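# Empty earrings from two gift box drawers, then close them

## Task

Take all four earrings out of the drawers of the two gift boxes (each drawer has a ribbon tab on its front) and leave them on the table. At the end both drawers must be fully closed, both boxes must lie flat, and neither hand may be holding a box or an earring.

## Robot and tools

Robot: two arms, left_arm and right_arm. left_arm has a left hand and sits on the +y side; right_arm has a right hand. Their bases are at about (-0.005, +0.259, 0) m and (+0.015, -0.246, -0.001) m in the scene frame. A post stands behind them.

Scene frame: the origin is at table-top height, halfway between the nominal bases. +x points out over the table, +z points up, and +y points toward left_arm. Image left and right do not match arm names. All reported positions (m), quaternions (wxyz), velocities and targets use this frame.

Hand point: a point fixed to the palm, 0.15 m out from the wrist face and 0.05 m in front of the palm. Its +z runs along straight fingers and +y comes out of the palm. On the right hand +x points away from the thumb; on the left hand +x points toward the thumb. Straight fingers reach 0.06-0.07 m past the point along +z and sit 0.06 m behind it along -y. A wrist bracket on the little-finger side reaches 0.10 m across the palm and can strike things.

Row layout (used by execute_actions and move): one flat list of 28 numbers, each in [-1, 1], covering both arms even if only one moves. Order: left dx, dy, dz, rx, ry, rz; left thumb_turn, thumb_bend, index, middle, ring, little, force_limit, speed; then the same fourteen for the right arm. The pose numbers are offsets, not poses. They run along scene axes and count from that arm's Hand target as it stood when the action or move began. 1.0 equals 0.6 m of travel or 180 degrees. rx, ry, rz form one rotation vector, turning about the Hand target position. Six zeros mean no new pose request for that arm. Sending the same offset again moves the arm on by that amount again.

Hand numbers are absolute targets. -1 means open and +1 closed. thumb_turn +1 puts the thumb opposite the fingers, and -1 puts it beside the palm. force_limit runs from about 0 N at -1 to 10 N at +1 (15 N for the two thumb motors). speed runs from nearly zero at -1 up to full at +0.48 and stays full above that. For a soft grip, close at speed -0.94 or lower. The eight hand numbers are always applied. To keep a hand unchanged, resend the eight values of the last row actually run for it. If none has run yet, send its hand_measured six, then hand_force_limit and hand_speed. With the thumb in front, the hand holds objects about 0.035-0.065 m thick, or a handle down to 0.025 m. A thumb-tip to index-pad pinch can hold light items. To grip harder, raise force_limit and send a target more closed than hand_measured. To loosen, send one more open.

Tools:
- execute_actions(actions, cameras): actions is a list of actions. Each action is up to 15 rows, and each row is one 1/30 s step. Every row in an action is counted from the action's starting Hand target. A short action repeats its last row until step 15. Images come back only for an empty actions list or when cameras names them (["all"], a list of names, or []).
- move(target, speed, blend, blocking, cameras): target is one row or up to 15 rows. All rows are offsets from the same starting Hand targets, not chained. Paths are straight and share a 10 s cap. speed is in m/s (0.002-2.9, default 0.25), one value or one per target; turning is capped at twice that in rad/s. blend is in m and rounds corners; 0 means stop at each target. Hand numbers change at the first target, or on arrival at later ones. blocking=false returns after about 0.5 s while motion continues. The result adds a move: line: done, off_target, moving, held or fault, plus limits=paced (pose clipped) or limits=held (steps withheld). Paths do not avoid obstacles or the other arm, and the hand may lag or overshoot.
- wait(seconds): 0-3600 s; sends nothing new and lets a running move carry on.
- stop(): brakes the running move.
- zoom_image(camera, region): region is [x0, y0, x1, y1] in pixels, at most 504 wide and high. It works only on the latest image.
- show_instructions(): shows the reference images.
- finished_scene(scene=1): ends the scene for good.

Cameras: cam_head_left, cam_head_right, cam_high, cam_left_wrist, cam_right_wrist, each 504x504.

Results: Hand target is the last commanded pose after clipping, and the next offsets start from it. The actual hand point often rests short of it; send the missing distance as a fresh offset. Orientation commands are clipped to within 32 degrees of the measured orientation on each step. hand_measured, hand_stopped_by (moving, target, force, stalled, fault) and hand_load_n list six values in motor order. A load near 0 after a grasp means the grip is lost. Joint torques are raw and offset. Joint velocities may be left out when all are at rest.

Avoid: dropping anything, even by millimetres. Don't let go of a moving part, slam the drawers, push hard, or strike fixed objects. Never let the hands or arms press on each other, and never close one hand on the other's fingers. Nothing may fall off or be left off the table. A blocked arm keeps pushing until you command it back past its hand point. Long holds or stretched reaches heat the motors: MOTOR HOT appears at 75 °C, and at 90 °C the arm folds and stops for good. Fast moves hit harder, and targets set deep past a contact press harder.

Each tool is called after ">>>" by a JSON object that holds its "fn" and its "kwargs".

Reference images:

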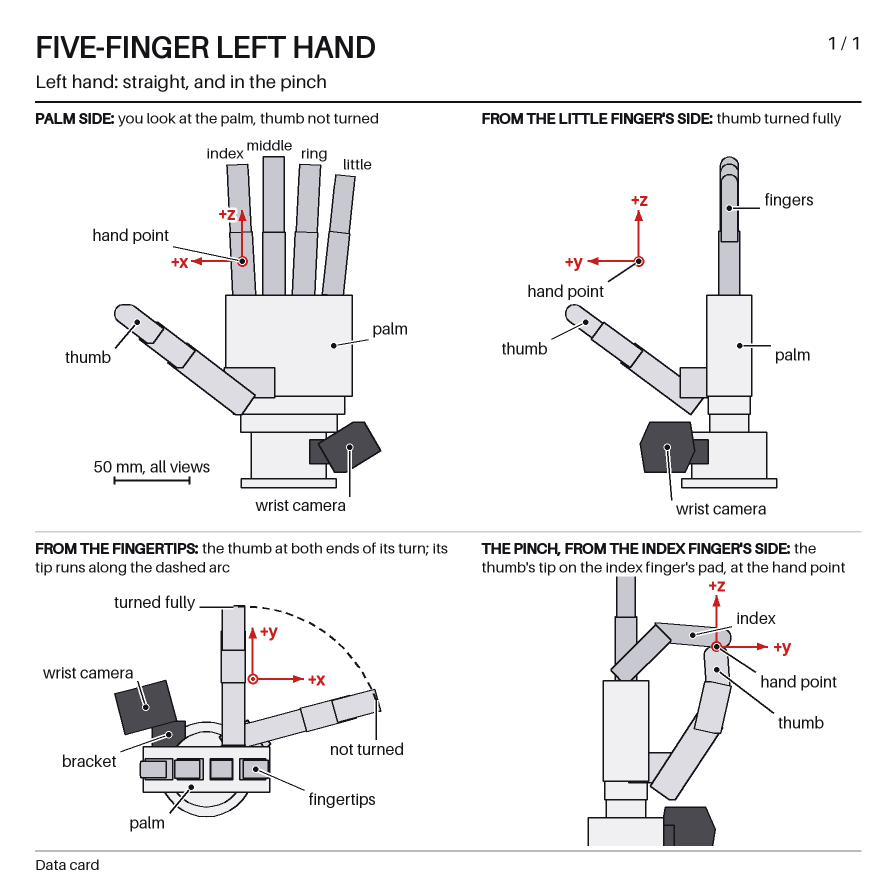

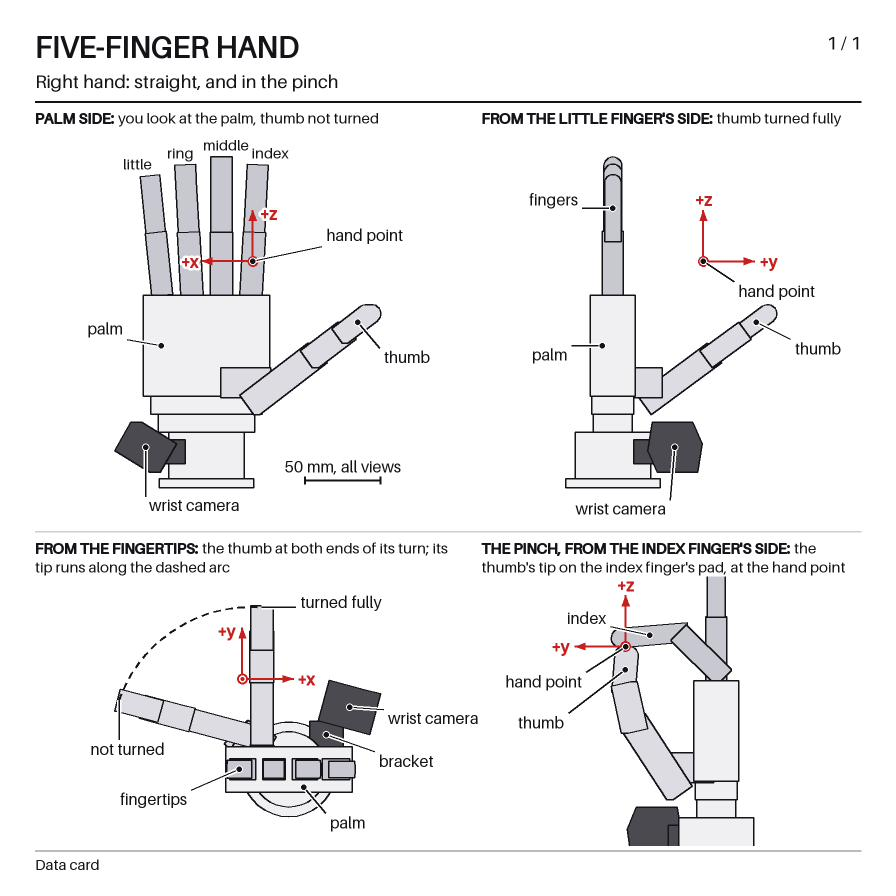

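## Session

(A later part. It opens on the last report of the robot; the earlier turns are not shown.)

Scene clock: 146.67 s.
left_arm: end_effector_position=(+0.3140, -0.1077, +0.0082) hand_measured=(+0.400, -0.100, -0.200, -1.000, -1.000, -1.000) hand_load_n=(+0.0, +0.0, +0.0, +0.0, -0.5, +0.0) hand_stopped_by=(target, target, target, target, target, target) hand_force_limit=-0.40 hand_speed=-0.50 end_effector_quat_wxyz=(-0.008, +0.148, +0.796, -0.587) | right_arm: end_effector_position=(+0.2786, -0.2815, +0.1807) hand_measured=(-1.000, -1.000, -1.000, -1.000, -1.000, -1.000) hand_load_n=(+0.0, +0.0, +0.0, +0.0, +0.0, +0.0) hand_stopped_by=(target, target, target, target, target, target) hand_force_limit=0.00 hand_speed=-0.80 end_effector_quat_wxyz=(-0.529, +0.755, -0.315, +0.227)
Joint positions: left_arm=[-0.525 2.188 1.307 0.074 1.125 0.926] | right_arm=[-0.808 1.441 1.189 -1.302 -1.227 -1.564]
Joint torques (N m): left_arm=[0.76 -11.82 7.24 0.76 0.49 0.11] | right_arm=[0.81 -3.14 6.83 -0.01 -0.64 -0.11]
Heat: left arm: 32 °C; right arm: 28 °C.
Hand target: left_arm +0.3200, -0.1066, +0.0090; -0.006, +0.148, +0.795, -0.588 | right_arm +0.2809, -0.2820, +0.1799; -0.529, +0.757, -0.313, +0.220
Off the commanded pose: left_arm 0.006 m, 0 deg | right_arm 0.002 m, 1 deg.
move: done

>>> {"fn": "move", "kwargs": {"target": [0.0083,-0.003,0.0083,0,0,0,0.4,-0.1,-0.2,-1,-1,-1,-0.4,-0.5,0,0,0,0,0,0,-1,-1,-1,-1,-1,-1,0,-0.8], "speed": 0.05, "cameras": ["cam_left_wrist"]}}

Scene clock: 148.20 s.
left_arm: end_effector_position=(+0.3188, -0.1103, +0.0152) hand_measured=(+0.400, -0.100, -0.200, -1.000, -1.000, -1.000) hand_load_n=(+0.0, +0.5, +0.0, +0.0, +0.0, +0.0) hand_stopped_by=(target, target, target, target, target, target) hand_force_limit=-0.40 hand_speed=-0.50 end_effector_quat_wxyz=(-0.006, +0.150, +0.796, -0.587) | right_arm: end_effector_position=(+0.2786, -0.2815, +0.1807) hand_measured=(-1.000, -1.000, -1.000, -1.000, -1.000, -1.000) hand_load_n=(+0.0, +0.0, +0.0, +0.0, +0.0, +0.0) hand_stopped_by=(target, target, target, target, target, target) hand_force_limit=0.00 hand_speed=-0.80 end_effector_quat_wxyz=(-0.529, +0.755, -0.315, +0.227)
Joint positions: left_arm=[-0.525 2.188 1.342 0.041 1.125 0.929] | right_arm=[-0.808 1.441 1.189 -1.302 -1.227 -1.564]
Joint torques (N m): left_arm=[0.94 -11.45 7.39 0.77 0.51 0.13] | right_arm=[0.83 -3.14 6.84 -0.01 -0.64 -0.11]
Heat: left arm: 32 °C; right arm: 27 °C.
Hand target: left_arm +0.3249, -0.1084, +0.0140; -0.006, +0.148, +0.795, -0.588 | right_arm +0.2809, -0.2820, +0.1799; -0.529, +0.757, -0.313, +0.220
Off the commanded pose: left_arm 0.007 m, 0 deg | right_arm 0.002 m, 1 deg.
move: done
cam_left_wrist: T_world_to_cam=[[-0.5335, -0.15593, 0.8313, 0.13982], [-0.63834, 0.71903, -0.2748, 0.29623], [-0.55488, -0.67726, -0.48314, 0.22482]] pos_world=[0.38844, -0.03893, 0.07379]

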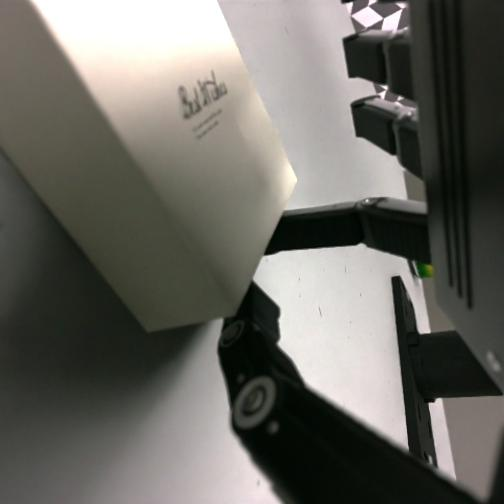

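>>> {"fn": "move", "kwargs": {"target": [0.0,0.0,-0.02,0,0,0,0.4,-0.1,-0.2,-1,-1,-1,-0.4,-0.5,0,0,0,0,0,0,-1,-1,-1,-1,-1,-1,0,-0.8], "speed": 0.05}}

Scene clock: 150.33 s.
left_arm: end_effector_position=(+0.3198, -0.1108, +0.0133) hand_measured=(+0.400, -0.100, -0.200, -1.000, -1.000, -1.000) hand_load_n=(+0.0, +0.5, +0.0, +0.0, +0.0, +0.0) hand_stopped_by=(target, target, target, target, target, target) hand_force_limit=-0.40 hand_speed=-0.50 end_effector_quat_wxyz=(-0.004, +0.151, +0.795, -0.588) | right_arm: end_effector_position=(+0.2786, -0.2815, +0.1807) hand_measured=(-1.000, -1.000, -1.000, -1.000, -1.000, -1.000) hand_load_n=(-0.5, +0.0, +0.0, +0.0, +0.0, +0.0) hand_stopped_by=(target, target, target, target, target, target) hand_force_limit=0.00 hand_speed=-0.80 end_effector_quat_wxyz=(-0.529, +0.755, -0.315, +0.227)
Joint positions: left_arm=[-0.525 2.194 1.342 0.051 1.125 0.932] | right_arm=[-0.808 1.441 1.189 -1.302 -1.227 -1.564]
Joint torques (N m): left_arm=[0.94 -9.94 6.3 1 0.5 0.11] | right_arm=[0.83 -3.14 6.84 -0.01 -0.64 -0.11]
Heat: left arm: 32 °C; right arm: 27 °C.
Hand target: left_arm +0.3250, -0.1084, +0.0020; -0.006, +0.148, +0.795, -0.588 | right_arm +0.2809, -0.2820, +0.1799; -0.529, +0.757, -0.313, +0.220
Off the commanded pose: left_arm 0.013 m, 0 deg | right_arm 0.002 m, 1 deg.
move: off_target (left_arm)

>>> {"fn": "move", "kwargs": {"target": [0.0,0.0,0.0,0,0,0,0.4,-0.03,-0.05,-1,-1,-1,-0.6,-0.85,0,0,0,0,0,0,-1,-1,-1,-1,-1,-1,0,-0.8], "speed": 0.05, "cameras": ["cam_left_wrist"]}}

>>> {"fn": "zoom_image", "kwargs": {"camera": "cam_left_wrist", "region": [180, 180, 320, 320]}}

Scene clock: 151.80 s.
left_arm: end_effector_position=(+0.3199, -0.1109, +0.0133) hand_measured=(+0.400, -0.030, -0.050, -1.000, -1.000, -1.000) hand_load_n=(+0.0, +0.0, +0.0, +0.0, +0.0, +0.0) hand_stopped_by=(target, target, target, target, target, target) hand_force_limit=-0.60 hand_speed=-0.85 end_effector_quat_wxyz=(-0.004, +0.152, +0.795, -0.588) | right_arm: end_effector_position=(+0.2786, -0.2815, +0.1807) hand_measured=(-1.000, -1.000, -1.000, -1.000, -1.000, -1.000) hand_load_n=(-0.5, +0.0, +0.0, +0.0, +0.0, +0.0) hand_stopped_by=(target, target, target, target, target, target) hand_force_limit=0.00 hand_speed=-0.80 end_effector_quat_wxyz=(-0.529, +0.755, -0.315, +0.227)
Joint positions: left_arm=[-0.525 2.194 1.342 0.051 1.125 0.932] | right_arm=[-0.808 1.441 1.189 -1.302 -1.227 -1.564]
Joint torques (N m): left_arm=[0.94 -9.88 6.37 0.99 0.51 0.11] | right_arm=[0.8 -3.11 6.84 -0.01 -0.65 -0.11]
Heat: left arm: 32 °C; right arm: 27 °C.
Hand target: left_arm +0.3249, -0.1084, +0.0020; -0.006, +0.148, +0.796, -0.588 | right_arm +0.2809, -0.2820, +0.1799; -0.529, +0.757, -0.313, +0.220
Off the commanded pose: left_arm 0.013 m, 1 deg | right_arm 0.002 m, 1 deg.
move: done
cam_left_wrist: T_world_to_cam=[[-0.53842, -0.1535, 0.82858, 0.14384], [-0.6362, 0.71882, -0.28024, 0.29624], [-0.55259, -0.67803, -0.48468, 0.22334]] pos_world=[0.38933, -0.03943, 0.07209]

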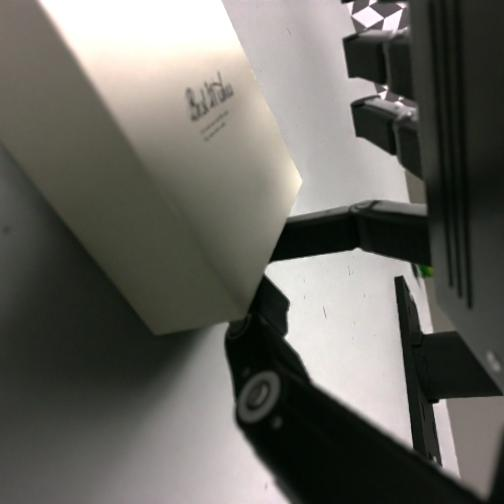

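Scaled by 3.600 from the camera's image (finer frame: 720x720).

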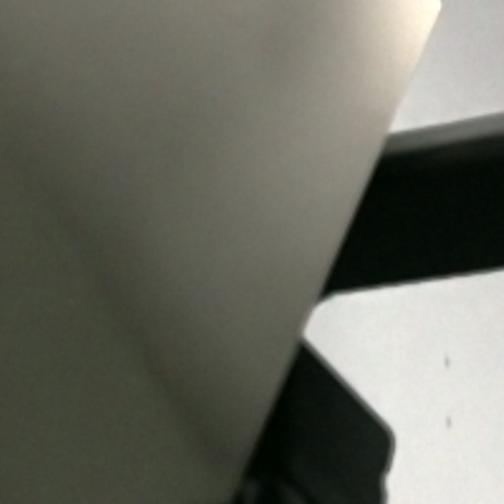

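Now close gently, stepwise.

>>> {"fn": "move", "kwargs": {"target": [0.0,0.0,0.0,0,0,0,0.4,0.03,0.08,-1,-1,-1,-0.6,-0.9,0,0,0,0,0,0,-1,-1,-1,-1,-1,-1,0,-0.8], "speed": 0.05, "cameras": ["cam_left_wrist"]}}

Scene clock: 152.93 s.
left_arm: end_effector_position=(+0.3199, -0.1109, +0.0134) hand_measured=(+0.400, +0.030, +0.080, -1.000, -1.000, -1.000) hand_load_n=(+0.0, +0.0, +0.0, +0.0, +0.0, +0.0) hand_stopped_by=(target, target, target, target, target, target) hand_force_limit=-0.60 hand_speed=-0.90 end_effector_quat_wxyz=(-0.004, +0.152, +0.795, -0.588) | right_arm: end_effector_position=(+0.2786, -0.2815, +0.1807) hand_measured=(-1.000, -1.000, -1.000, -1.000, -1.000, -1.000) hand_load_n=(+0.0, +0.0, +0.0, +0.0, +0.0, -0.5) hand_stopped_by=(target, target, target, target, target, target) hand_force_limit=0.00 hand_speed=-0.80 end_effector_quat_wxyz=(-0.529, +0.755, -0.315, +0.227)
Joint positions: left_arm=[-0.525 2.194 1.342 0.052 1.126 0.932] | right_arm=[-0.808 1.441 1.189 -1.302 -1.227 -1.564]
Joint torques (N m): left_arm=[0.92 -9.92 6.32 0.99 0.51 0.11] | right_arm=[0.81 -3.14 6.83 -0.01 -0.64 -0.11]
Heat: left arm: 32 °C; right arm: 27 °C.
Hand target: left_arm +0.3249, -0.1084, +0.0020; -0.006, +0.148, +0.795, -0.588 | right_arm +0.2809, -0.2820, +0.1799; -0.529, +0.757, -0.313, +0.220
Off the commanded pose: left_arm 0.013 m, 1 deg | right_arm 0.002 m, 1 deg.
move: done
cam_left_wrist: T_world_to_cam=[[-0.53857, -0.15301, 0.82857, 0.14384], [-0.636, 0.71885, -0.28065, 0.29622], [-0.55267, -0.67812, -0.48446, 0.22341]] pos_world=[0.38933, -0.03943, 0.07219]

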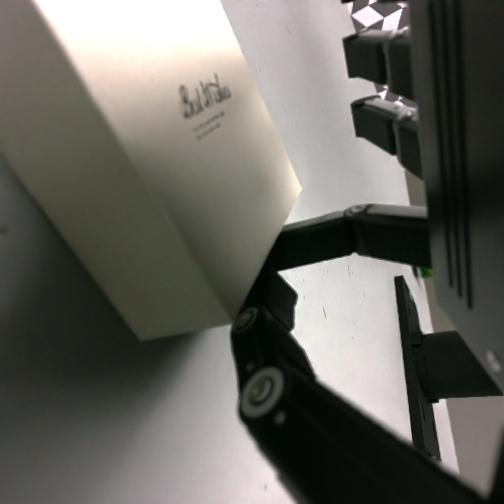

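>>> {"fn": "move", "kwargs": {"target": [0.0,0.0,0.0,0,0,0,0.4,0.06,0.15,-1,-1,-1,-0.6,-0.9,0,0,0,0,0,0,-1,-1,-1,-1,-1,-1,0,-0.8], "speed": 0.05, "cameras": ["cam_left_wrist"]}}

>>> {"fn": "zoom_image", "kwargs": {"camera": "cam_left_wrist", "region": [180, 180, 320, 320]}}

Scene clock: 154.13 s.
left_arm: end_effector_position=(+0.3199, -0.1109, +0.0134) hand_measured=(+0.400, +0.060, +0.150, -1.000, -1.000, -1.000) hand_load_n=(+0.0, +0.0, +0.0, +0.0, +0.0, +0.0) hand_stopped_by=(target, target, target, target, target, target) hand_force_limit=-0.60 hand_speed=-0.90 end_effector_quat_wxyz=(-0.004, +0.152, +0.795, -0.588) | right_arm: end_effector_position=(+0.2786, -0.2815, +0.1807) hand_measured=(-1.000, -1.000, -1.000, -1.000, -1.000, -1.000) hand_load_n=(-0.5, +0.0, +0.0, +0.0, +0.0, +0.0) hand_stopped_by=(target, target, target, target, target, target) hand_force_limit=0.00 hand_speed=-0.80 end_effector_quat_wxyz=(-0.529, +0.755, -0.315, +0.227)
Joint positions: left_arm=[-0.525 2.194 1.342 0.052 1.126 0.932] | right_arm=[-0.808 1.441 1.189 -1.302 -1.227 -1.564]
Joint torques (N m): left_arm=[0.94 -9.89 6.34 0.99 0.51 0.11] | right_arm=[0.8 -3.15 6.86 -0.02 -0.64 -0.11]
Heat: left arm: 32 °C; right arm: 27 °C.
Hand target: left_arm +0.3249, -0.1084, +0.0020; -0.006, +0.148, +0.795, -0.588 | right_arm +0.2809, -0.2820, +0.1799; -0.529, +0.757, -0.313, +0.220
Off the commanded pose: left_arm 0.013 m, 1 deg | right_arm 0.002 m, 1 deg.
move: done
cam_left_wrist: T_world_to_cam=[[-0.53857, -0.15301, 0.82857, 0.14384], [-0.636, 0.71885, -0.28065, 0.29622], [-0.55267, -0.67812, -0.48446, 0.22341]] pos_world=[0.38933, -0.03943, 0.07219]

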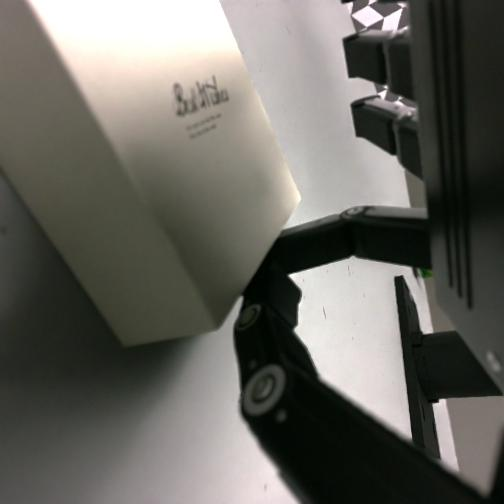

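Scaled by 3.600 from the camera's image (finer frame: 720x720).

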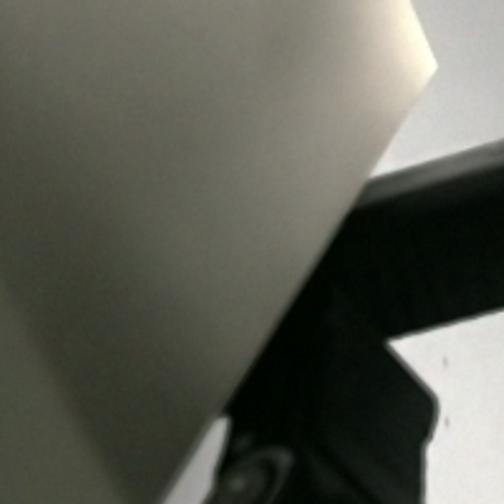

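>>> {"fn": "move", "kwargs": {"target": [0.0,0.0,0.0,0,0,0,0.4,0.1,0.25,-1,-1,-1,-0.6,-0.9,0,0,0,0,0,0,-1,-1,-1,-1,-1,-1,0,-0.8], "speed": 0.05, "cameras": ["cam_left_wrist"]}}

>>> {"fn": "zoom_image", "kwargs": {"camera": "cam_left_wrist", "region": [180, 180, 320, 320]}}

Scene clock: 155.40 s.
left_arm: end_effector_position=(+0.3199, -0.1109, +0.0134) hand_measured=(+0.400, +0.094, +0.214, -1.000, -1.000, -1.000) hand_load_n=(+0.0, +3.0, +4.0, +0.0, +0.0, +0.0) hand_stopped_by=(target, force, force, target, target, target) hand_force_limit=-0.60 hand_speed=-0.90 end_effector_quat_wxyz=(-0.004, +0.152, +0.795, -0.588) | right_arm: end_effector_position=(+0.2786, -0.2815, +0.1807) hand_measured=(-1.000, -1.000, -1.000, -1.000, -1.000, -1.000) hand_load_n=(+0.0, +0.0, +0.0, -0.5, +0.0, +0.0) hand_stopped_by=(target, target, target, target, target, target) hand_force_limit=0.00 hand_speed=-0.80 end_effector_quat_wxyz=(-0.529, +0.755, -0.315, +0.227)
Joint positions: left_arm=[-0.525 2.194 1.342 0.052 1.126 0.932] | right_arm=[-0.808 1.441 1.189 -1.302 -1.227 -1.564]
Joint torques (N m): left_arm=[0.92 -9.88 6.34 1 0.5 0.12] | right_arm=[0.8 -3.11 6.84 -0.01 -0.65 -0.11]
Heat: left arm: 32 °C; right arm: 27 °C.
Hand target: left_arm +0.3249, -0.1084, +0.0020; -0.006, +0.148, +0.795, -0.588 | right_arm +0.2809, -0.2820, +0.1799; -0.529, +0.757, -0.313, +0.220
Off the commanded pose: left_arm 0.013 m, 1 deg | right_arm 0.002 m, 1 deg.
move: done
cam_left_wrist: T_world_to_cam=[[-0.53857, -0.15301, 0.82857, 0.14384], [-0.636, 0.71885, -0.28065, 0.29622], [-0.55267, -0.67812, -0.48446, 0.22341]] pos_world=[0.38933, -0.03943, 0.07219]

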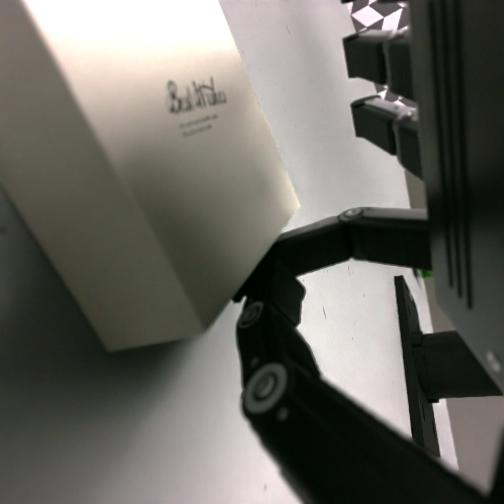

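Scaled by 3.600 from the camera's image (finer frame: 720x720).

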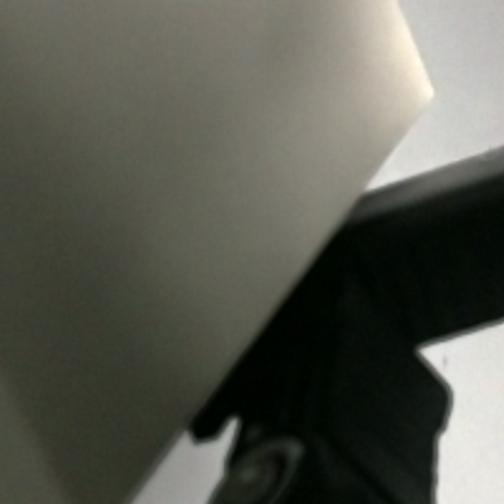

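>>> {"fn": "move", "kwargs": {"target": [[-0.01,0.0,0.0,0,0,0,0.4,-0.2,-0.3,-1,-1,-1,-0.6,-0.5,0,0,0,0,0,0,-1,-1,-1,-1,-1,-1,0,-0.8],[-0.05,0.0,0.1,0,0,0,0.4,-0.2,-0.3,-1,-1,-1,-0.6,-0.5,0,0,0,0,0,0,-1,-1,-1,-1,-1,-1,0,-0.8]], "speed": 0.1, "cameras": ["all"]}}

>>> {"fn": "zoom_image", "kwargs": {"camera": "cam_head_right", "region": [240, 200, 380, 340]}}

>>> {"fn": "zoom_image", "kwargs": {"camera": "cam_left_wrist", "region": [0, 50, 300, 350]}}

Scene clock: 170.37 s.
left_arm: end_effector_position=(+0.3037, -0.1107, +0.0608) hand_measured=(+0.400, -0.200, -0.300, -1.000, -1.000, -1.000) hand_load_n=(+0.0, +0.0, +0.0, +0.0, -0.5, +0.0) hand_stopped_by=(target, target, target, target, target, target) hand_force_limit=-0.60 hand_speed=-0.50 end_effector_quat_wxyz=(+0.001, +0.152, +0.792, -0.591) | right_arm: end_effector_position=(+0.2786, -0.2815, +0.1807) hand_measured=(-1.000, -1.000, -1.000, -1.000, -1.000, -1.000) hand_load_n=(+0.0, +0.0, +0.0, +0.0, +0.0, +0.0) hand_stopped_by=(target, target, target, target, target, target) hand_force_limit=0.00 hand_speed=-0.80 end_effector_quat_wxyz=(-0.529, +0.755, -0.315, +0.227)
Joint positions: left_arm=[-0.542 2.046 1.302 -0.006 1.114 0.887] | right_arm=[-0.808 1.441 1.189 -1.302 -1.227 -1.564]
Joint torques (N m): left_arm=[-0.68 -14.01 3.93 0.82 0.33 -0.04] | right_arm=[0.83 -3.12 6.84 -0.01 -0.64 -0.11]
Heat: left arm: 32 °C; right arm: 27 °C.
Hand target: left_arm +0.2950, -0.1084, +0.0619; -0.006, +0.147, +0.796, -0.588 | right_arm +0.2809, -0.2820, +0.1799; -0.529, +0.757, -0.313, +0.220
Off the commanded pose: left_arm 0.009 m, 1 deg | right_arm 0.002 m, 1 deg.
move: done
cam_left_wrist: T_world_to_cam=[[-0.54325, -0.14736, 0.82654, 0.09802], [-0.63745, 0.71308, -0.29184, 0.29947], [-0.54639, -0.68542, -0.48131, 0.23458]] pos_world=[0.37232, -0.03831, 0.11929]
cam_right_wrist: T_world_to_cam=[[-0.00134, -0.44408, -0.89598, 0.03403], [-0.97362, 0.20503, -0.10016, 0.35128], [0.22819, 0.87221, -0.43264, 0.37656]] pos_world=[0.25612, -0.38536, 0.22859]

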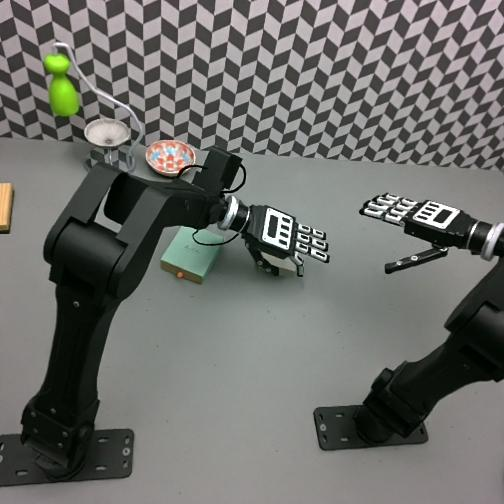

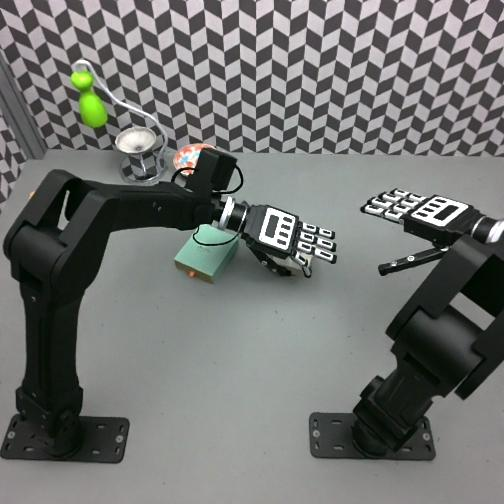

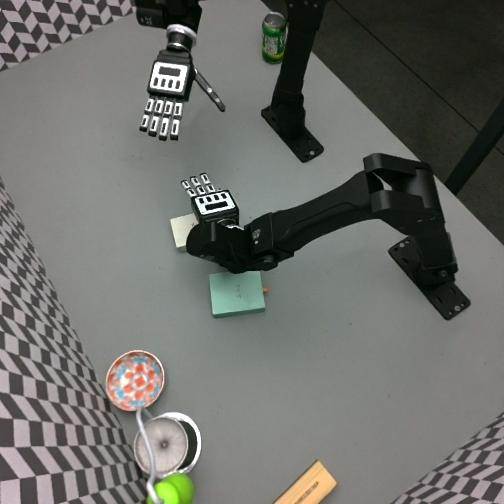

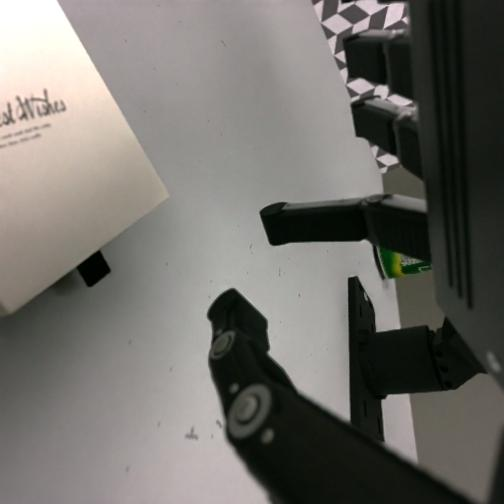

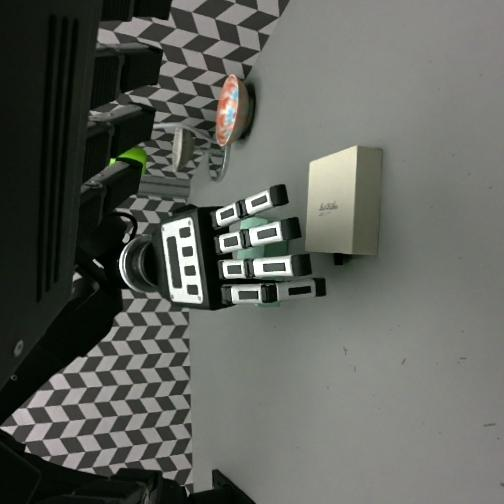

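Scaled by 3.600 from the camera's image (finer frame: 720x720).

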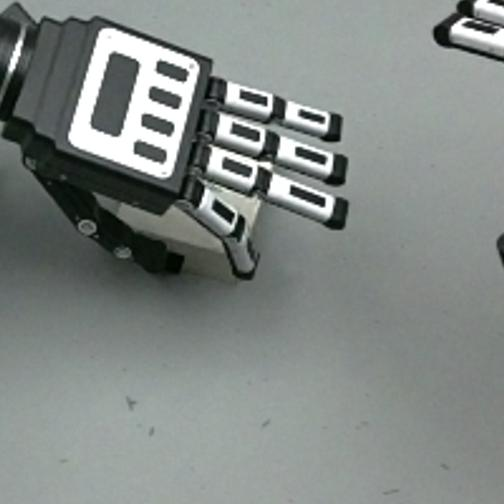

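Scaled by 1.680 from the camera's image (finer frame: 720x720).

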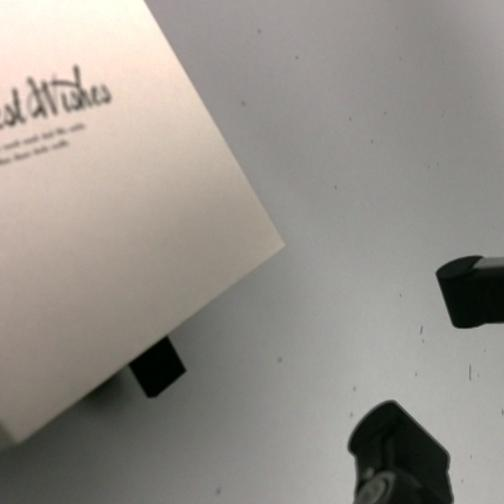

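>>> {"fn": "move", "kwargs": {"target": [-0.0417,0.1167,0.075,-0.0856,-0.0878,-0.0963,0.4,-0.2,-0.3,-1,-1,-1,-0.6,-0.5,0,0,0,0,0,0,1,1,-1,-1,-1,-1,-0.4,-0.3], "speed": 0.12}}

>>> {"fn": "move", "kwargs": {"target": [0,0,0,0,0,0,0.4,-0.2,-0.3,-1,-1,-1,-0.6,-0.5,0.155,0.17,-0.14,0.0254,-0.0113,0.1167,1,1,-1,-1,-1,-1,-0.4,-0.3], "speed": 0.12, "cameras": ["all"]}}

Scene clock: 193.40 s.
left_arm: end_effector_position=(+0.2663, -0.0380, +0.1128) hand_measured=(+0.400, -0.200, -0.300, -1.000, -1.000, -1.000) hand_load_n=(+0.0, +0.0, +0.0, +0.0, +0.0, +0.0) hand_stopped_by=(target, target, target, target, target, target) hand_force_limit=-0.60 hand_speed=-0.50 end_effector_quat_wxyz=(+0.058, +0.330, +0.681, -0.652) | right_arm: end_effector_position=(+0.2787, -0.2815, +0.1806) hand_measured=(+1.000, +0.948, -1.000, -1.000, -1.000, -1.000) hand_load_n=(+0.5, +9.5, +0.0, +0.0, +0.0, -0.5) hand_stopped_by=(target, force, target, target, target, target) hand_force_limit=-0.40 hand_speed=-0.30 end_effector_quat_wxyz=(-0.529, +0.755, -0.314, +0.228)
Joint positions: left_arm=[-0.371 1.944 1.368 -0.989 1.426 2.105] | right_arm=[-0.808 1.441 1.189 -1.302 -1.227 -1.565]
Joint torques (N m): left_arm=[-0.01 -7.79 7.08 -0.03 0.65 0.13] | right_arm=[0.81 -3.14 6.84 0 -0.65 -0.11]
Heat: left arm: 33 °C; right arm: 27 °C.
Hand target: left_arm +0.2700, -0.0384, +0.1070; +0.035, +0.343, +0.672, -0.655 | right_arm +0.2809, -0.2821, +0.1799; -0.529, +0.757, -0.313, +0.220
Off the commanded pose: left_arm 0.007 m, 3 deg | right_arm 0.002 m, 1 deg.
joint sent to its limit (left arm) — joint 6 (wrist roll), upper limit. The joint targets are off in orientation, not in position.
move: off_target (left_arm)

Scene clock: 196.23 s.
left_arm: end_effector_position=(+0.2664, -0.0378, +0.1129) hand_measured=(+0.400, -0.200, -0.300, -1.000, -1.000, -1.000) hand_load_n=(+0.0, +0.0, +0.0, +0.0, +0.0, -0.5) hand_stopped_by=(target, target, target, target, target, target) hand_force_limit=-0.60 hand_speed=-0.50 end_effector_quat_wxyz=(+0.058, +0.330, +0.681, -0.651) | right_arm: end_effector_position=(+0.3731, -0.1841, +0.1019) hand_measured=(+1.000, +0.948, -1.000, -1.000, -1.000, -1.000) hand_load_n=(+0.5, +9.5, +0.0, +0.0, +0.0, +0.0) hand_stopped_by=(target, force, target, target, target, target) hand_force_limit=-0.40 hand_speed=-0.30 end_effector_quat_wxyz=(-0.592, +0.778, -0.167, +0.130)
Joint positions: left_arm=[-0.371 1.944 1.37 -0.992 1.424 2.106] | right_arm=[-0.342 1.776 1.148 -0.596 -1.285 -1.215]
Joint torques (N m): left_arm=[-0.06 -7.72 7.12 -0.05 0.65 0.14] | right_arm=[0.84 -6.2 5.3 0.64 -0.77 0.06]
Heat: left arm: 33 °C; right arm: 27 °C.
Hand target: left_arm +0.2699, -0.0383, +0.1070; +0.035, +0.343, +0.672, -0.655 | right_arm +0.3739, -0.1801, +0.0960; -0.596, +0.776, -0.168, +0.121
Off the commanded pose: left_arm 0.007 m, 3 deg | right_arm 0.007 m, 1 deg.
joint sent to its limit (left arm) — joint 6 (wrist roll), upper limit. The joint targets are off in orientation, not in position.
move: done
cam_left_wrist: T_world_to_cam=[[-0.74856, 0.19854, 0.63264, 0.13506], [-0.32375, 0.72322, -0.61003, 0.19177], [-0.57866, -0.66146, -0.4771, 0.29832]] pos_world=[0.33581, 0.03182, 0.17387]
cam_right_wrist: T_world_to_cam=[[0.18392, -0.35082, -0.9182, -0.04287], [-0.97854, -0.15367, -0.1373, 0.35503], [-0.09293, 0.92375, -0.37155, 0.35922]] pos_world=[0.38868, -0.29231, 0.14285]

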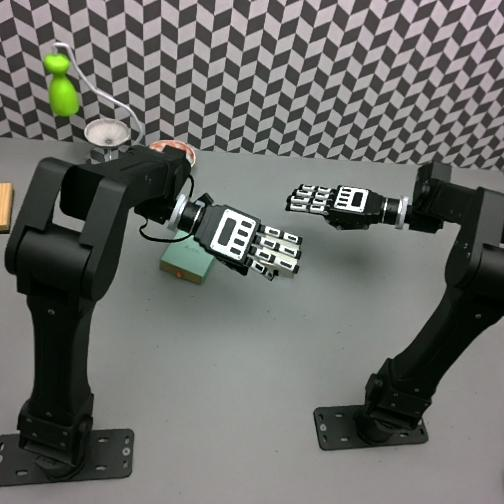

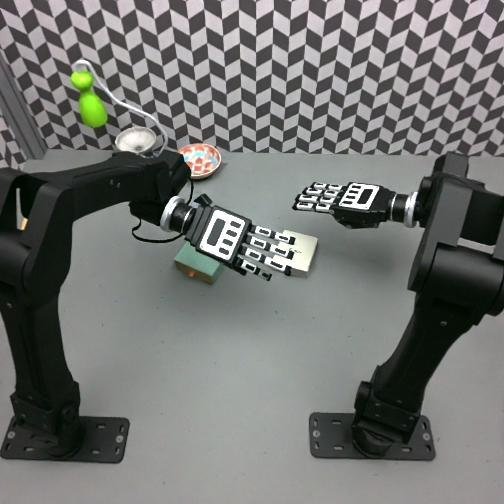

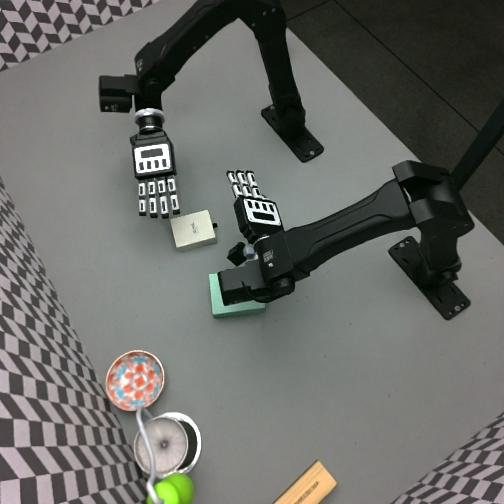

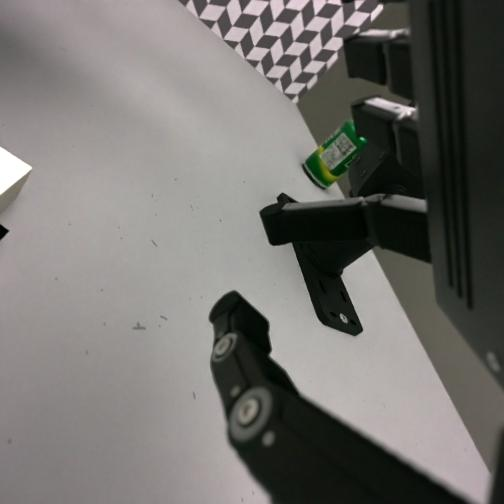

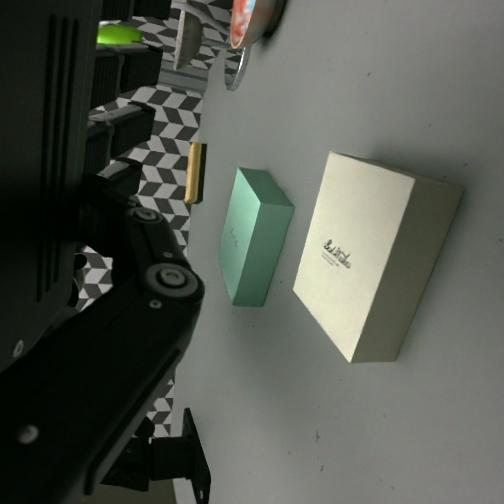

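>>> {"fn": "move", "kwargs": {"target": [0,0,0,0,0,0,0.4,-0.2,-0.3,-1,-1,-1,-0.6,-0.5,0.011,0.0127,-0.105,0,0,0,1,0.88,-1,-1,-1,-1,-0.4,-0.3], "speed": 0.1, "cameras": ["cam_right_wrist","cam_head_right","cam_head_left"]}}

Scene clock: 212.63 s.
left_arm: end_effector_position=(+0.2664, -0.0378, +0.1129) hand_measured=(+0.400, -0.200, -0.300, -1.000, -1.000, -1.000) hand_load_n=(+0.0, +0.0, +0.0, +0.0, +0.0, +0.0) hand_stopped_by=(target, target, target, target, target, target) hand_force_limit=-0.60 hand_speed=-0.50 end_effector_quat_wxyz=(+0.058, +0.330, +0.681, -0.651) | right_arm: end_effector_position=(+0.3874, -0.1779, +0.0478) hand_measured=(+1.000, +0.880, -1.000, -1.000, -1.000, -1.000) hand_load_n=(+0.0, +0.0, -0.5, +0.0, +0.0, +0.0) hand_stopped_by=(target, target, target, target, target, target) hand_force_limit=-0.40 hand_speed=-0.30 end_effector_quat_wxyz=(-0.595, +0.776, -0.157, +0.140)
Joint positions: left_arm=[-0.371 1.944 1.37 -0.992 1.424 2.106] | right_arm=[-0.314 1.894 1.036 -0.256 -1.285 -1.128]
Joint torques (N m): left_arm=[-0.06 -7.77 7.09 -0.04 0.65 0.13] | right_arm=[0.81 -6.31 3.3 0.71 -0.62 0.04]
Heat: left arm: 32 °C; right arm: 28 °C.
Hand target: left_arm +0.2699, -0.0383, +0.1070; +0.035, +0.343, +0.672, -0.655 | right_arm +0.3805, -0.1725, +0.0330; -0.596, +0.776, -0.169, +0.120
Off the commanded pose: left_arm 0.007 m, 3 deg | right_arm 0.017 m, 3 deg.
joint sent to its limit (left arm) — joint 6 (wrist roll), upper limit. The joint targets are off in orientation, not in position.
move: off_target (right_arm)
cam_right_wrist: T_world_to_cam=[[0.21208, -0.3484, -0.91304, -0.10371], [-0.97337, -0.1585, -0.16562, 0.36107], [-0.08702, 0.92385, -0.37274, 0.33243]] pos_world=[0.40238, -0.28601, 0.08902]
Images, in order (width x height): cam_head_left 504x504, cam_head_right 504x504, cam_right_wrist 504x504.

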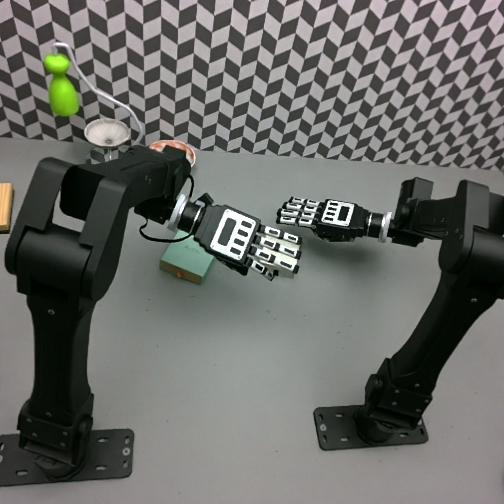

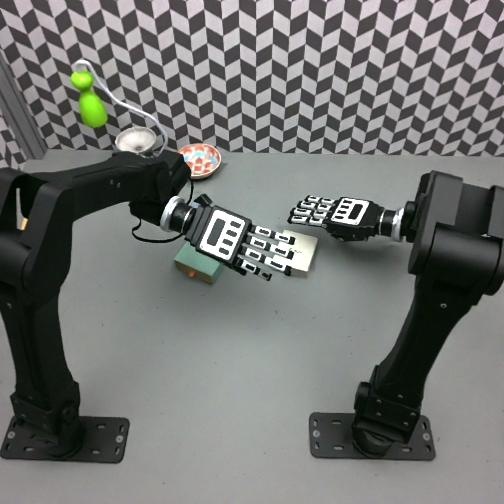

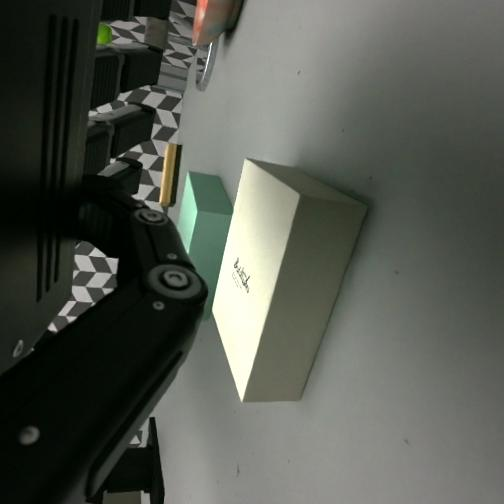

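>>> {"fn": "move", "kwargs": {"target": [0,0,0,0,0,0,0.4,-0.2,-0.3,-1,-1,-1,-0.6,-0.5,-0.018,0.003,-0.04,0,0,0,1,0.88,-1,-1,-1,-1,-0.4,-0.3], "speed": 0.08, "cameras": ["cam_right_wrist"]}}

Scene clock: 214.67 s.
left_arm: end_effector_position=(+0.2664, -0.0378, +0.1129) hand_measured=(+0.400, -0.200, -0.300, -1.000, -1.000, -1.000) hand_load_n=(+0.0, +0.0, +0.0, +0.0, +0.0, +0.0) hand_stopped_by=(target, target, target, target, target, target) hand_force_limit=-0.60 hand_speed=-0.50 end_effector_quat_wxyz=(+0.058, +0.330, +0.681, -0.651) | right_arm: end_effector_position=(+0.3774, -0.1749, +0.0240) hand_measured=(+1.000, +0.880, -1.000, -1.000, -1.000, -1.000) hand_load_n=(+0.0, +0.0, +0.0, +0.0, +0.0, +0.0) hand_stopped_by=(target, target, target, target, target, target) hand_force_limit=-0.40 hand_speed=-0.30 end_effector_quat_wxyz=(-0.595, +0.776, -0.156, +0.139)
Joint positions: left_arm=[-0.371 1.944 1.37 -0.992 1.424 2.106] | right_arm=[-0.314 1.922 0.959 -0.157 -1.285 -1.135]
Joint torques (N m): left_arm=[-0.06 -7.76 7.1 -0.05 0.66 0.12] | right_arm=[0.44 -5.9 3.04 0.7 -0.63 -0.01]
Heat: left arm: 32 °C; right arm: 28 °C.
Hand target: left_arm +0.2699, -0.0383, +0.1070; +0.035, +0.343, +0.672, -0.655 | right_arm +0.3698, -0.1707, +0.0090; -0.596, +0.776, -0.168, +0.121
Off the commanded pose: left_arm 0.007 m, 3 deg | right_arm 0.017 m, 3 deg.
joint sent to its limit (left arm) — joint 6 (wrist roll), upper limit. The joint targets are off in orientation, not in position.
move: off_target (right_arm)
cam_right_wrist: T_world_to_cam=[[0.21184, -0.34859, -0.91302, -0.12218], [-0.97325, -0.16024, -0.16463, 0.34748], [-0.08892, 0.92348, -0.37321, 0.32064]] pos_world=[0.39258, -0.28302, 0.06532]

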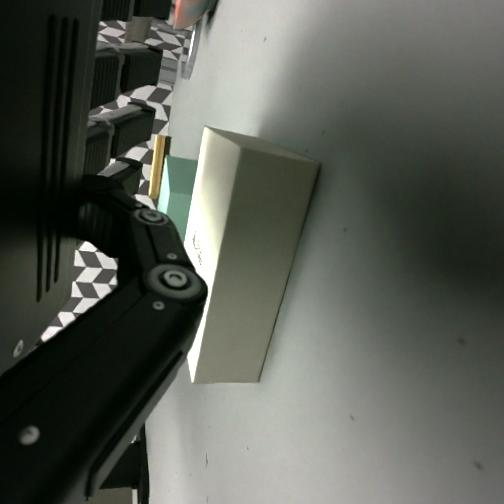

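>>> {"fn": "move", "kwargs": {"target": [0,0,0,0,0,0,0.4,-0.2,-0.3,-1,-1,-1,-0.6,-0.5,0,0,0,0,0,0,1,0.88,-0.5,-0.5,-1,-1,-0.6,-0.7], "cameras": ["cam_right_wrist"]}}

>>> {"fn": "move", "kwargs": {"target": [0,0,0,0,0,0,0.4,-0.2,-0.3,-1,-1,-1,-0.6,-0.5,0,0,0,0,0,0,1,0.88,0.0,0.0,-1,-1,-0.6,-0.9], "cameras": ["cam_right_wrist","cam_head_left","cam_head_right"]}}

Scene clock: 216.63 s.
left_arm: end_effector_position=(+0.2664, -0.0378, +0.1129) hand_measured=(+0.400, -0.200, -0.300, -1.000, -1.000, -1.000) hand_load_n=(+0.5, +0.0, +0.0, +0.0, +0.0, -0.5) hand_stopped_by=(target, target, target, target, target, target) hand_force_limit=-0.60 hand_speed=-0.50 end_effector_quat_wxyz=(+0.058, +0.330, +0.681, -0.651) | right_arm: end_effector_position=(+0.3781, -0.1744, +0.0254) hand_measured=(+1.000, +0.880, -0.506, -0.616, -1.000, -1.000) hand_load_n=(+0.5, +0.5, +1.0, +0.0, +0.0, +0.0) hand_stopped_by=(target, target, force, force, target, target) hand_force_limit=-0.60 hand_speed=-0.70 end_effector_quat_wxyz=(-0.598, +0.774, -0.153, +0.141)
Joint positions: left_arm=[-0.371 1.944 1.37 -0.992 1.424 2.106] | right_arm=[-0.314 1.922 0.959 -0.15 -1.293 -1.135]
Joint torques (N m): left_arm=[-0.09 -7.72 7.1 -0.05 0.65 0.12] | right_arm=[0.53 -5.9 3.1 0.67 -0.53 0]
Heat: left arm: 32 °C; right arm: 28 °C.
Hand target: left_arm +0.2699, -0.0383, +0.1070; +0.035, +0.343, +0.672, -0.655 | right_arm +0.3698, -0.1707, +0.0090; -0.596, +0.776, -0.168, +0.121
Off the commanded pose: left_arm 0.007 m, 3 deg | right_arm 0.019 m, 3 deg.
joint sent to its limit (left arm) — joint 6 (wrist roll), upper limit. The joint targets are off in orientation, not in position.
move: done
cam_right_wrist: T_world_to_cam=[[0.22018, -0.34356, -0.91295, -0.12326], [-0.97138, -0.16268, -0.17306, 0.34761], [-0.08906, 0.92493, -0.36955, 0.32091]] pos_world=[0.39338, -0.28262, 0.06621]

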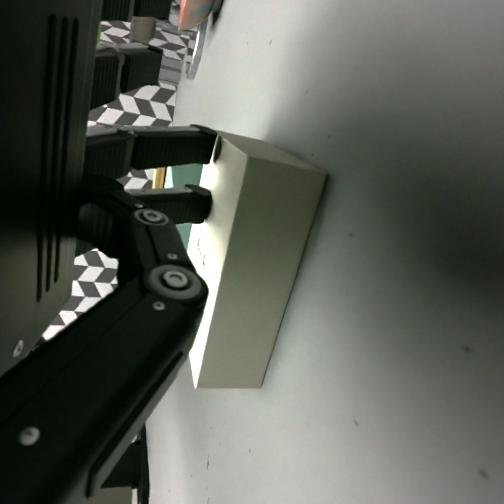

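Scene clock: 217.13 s.
left_arm: end_effector_position=(+0.2664, -0.0378, +0.1129) hand_measured=(+0.400, -0.200, -0.300, -1.000, -1.000, -1.000) hand_load_n=(+0.0, +0.0, +0.0, +0.0, +0.0, +0.0) hand_stopped_by=(target, target, target, target, target, target) hand_force_limit=-0.60 hand_speed=-0.50 end_effector_quat_wxyz=(+0.058, +0.330, +0.681, -0.651) | right_arm: end_effector_position=(+0.3783, -0.1742, +0.0259) hand_measured=(+1.000, +0.880, -0.498, -0.580, -1.000, -1.000) hand_load_n=(+0.5, +0.5, +0.5, +1.5, -0.5, -0.5) hand_stopped_by=(target, target, force, force, target, target) hand_force_limit=-0.60 hand_speed=-0.90 end_effector_quat_wxyz=(-0.599, +0.774, -0.152, +0.141)
Joint positions: left_arm=[-0.371 1.944 1.37 -0.992 1.424 2.106] | right_arm=[-0.314 1.922 0.959 -0.148 -1.296 -1.135]
Joint torques (N m): left_arm=[-0.08 -7.75 7.1 -0.04 0.64 0.12] | right_arm=[0.44 -5.97 2.96 0.65 -0.51 -0.01]
Heat: left arm: 32 °C; right arm: 28 °C.
Hand target: left_arm +0.2699, -0.0383, +0.1070; +0.035, +0.343, +0.672, -0.655 | right_arm +0.3698, -0.1707, +0.0090; -0.596, +0.776, -0.169, +0.121
Off the commanded pose: left_arm 0.007 m, 3 deg | right_arm 0.019 m, 3 deg.
joint sent to its limit (left arm) — joint 6 (wrist roll), upper limit. The joint targets are off in orientation, not in position.
move: done
cam_right_wrist: T_world_to_cam=[[0.22255, -0.3416, -0.91312, -0.12324], [-0.97083, -0.16336, -0.1755, 0.34766], [-0.08921, 0.92554, -0.36799, 0.32101]] pos_world=[0.39358, -0.28242, 0.06661]
Images, in order (width x height): cam_head_left 504x504, cam_head_right 504x504, cam_right_wrist 504x504.

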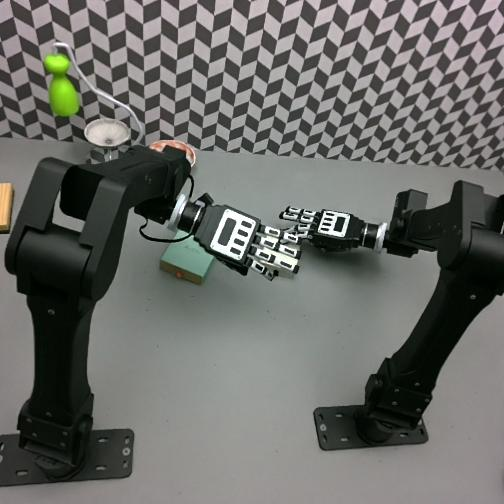

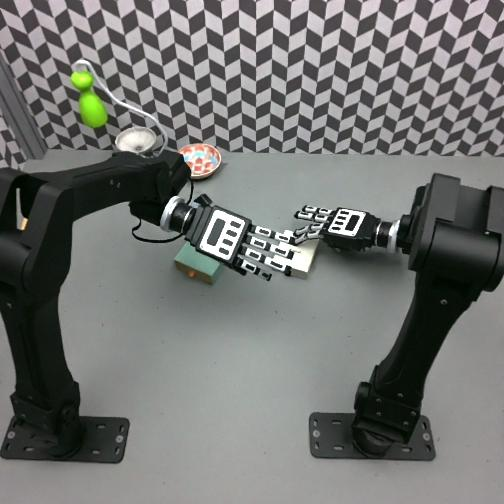

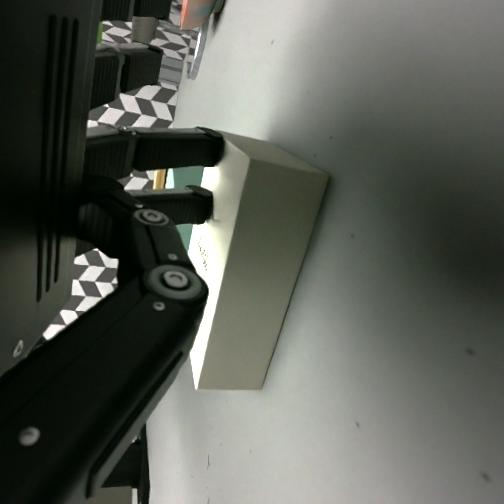

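>>> {"fn": "move", "kwargs": {"target": [0,0,0,0,0,0,0.4,-0.2,-0.3,-1,-1,-1,-0.6,-0.5,0,0,0,0,0,0,1,0.88,0.1,0.1,-1,-1,-0.3,-0.9], "cameras": ["cam_right_wrist"]}}

Scene clock: 218.17 s.
left_arm: end_effector_position=(+0.2664, -0.0378, +0.1129) hand_measured=(+0.400, -0.200, -0.300, -1.000, -1.000, -1.000) hand_load_n=(+0.5, +0.0, +0.0, +0.0, +0.0, +0.0) hand_stopped_by=(target, target, target, target, target, target) hand_force_limit=-0.60 hand_speed=-0.50 end_effector_quat_wxyz=(+0.058, +0.330, +0.681, -0.651) | right_arm: end_effector_position=(+0.3785, -0.1728, +0.0284) hand_measured=(+1.000, +0.880, -0.418, -0.534, -1.000, -1.000) hand_load_n=(+1.0, +1.0, +3.0, +1.0, +0.0, +0.0) hand_stopped_by=(target, target, force, force, target, target) hand_force_limit=-0.30 hand_speed=-0.90 end_effector_quat_wxyz=(-0.604, +0.770, -0.147, +0.142)
Joint positions: left_arm=[-0.371 1.944 1.37 -0.992 1.424 2.106] | right_arm=[-0.314 1.922 0.959 -0.143 -1.311 -1.134]
Joint torques (N m): left_arm=[-0.06 -7.76 7.12 -0.05 0.65 0.13] | right_arm=[0.46 -6.04 2.97 0.57 -0.33 -0.03]
Heat: left arm: 32 °C; right arm: 28 °C.
Hand target: left_arm +0.2699, -0.0383, +0.1070; +0.035, +0.343, +0.672, -0.655 | right_arm +0.3698, -0.1707, +0.0090; -0.596, +0.776, -0.168, +0.121
Off the commanded pose: left_arm 0.007 m, 3 deg | right_arm 0.021 m, 4 deg.
joint sent to its limit (left arm) — joint 6 (wrist roll), upper limit. The joint targets are off in orientation, not in position.
move: done
cam_right_wrist: T_world_to_cam=[[0.23273, -0.32976, -0.91493, -0.1223], [-0.96817, -0.16766, -0.18584, 0.34699], [-0.09212, 0.92906, -0.35828, 0.32212]] pos_world=[0.39409, -0.28142, 0.068]

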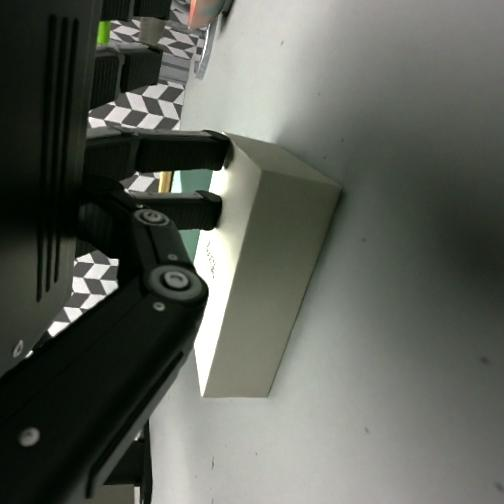

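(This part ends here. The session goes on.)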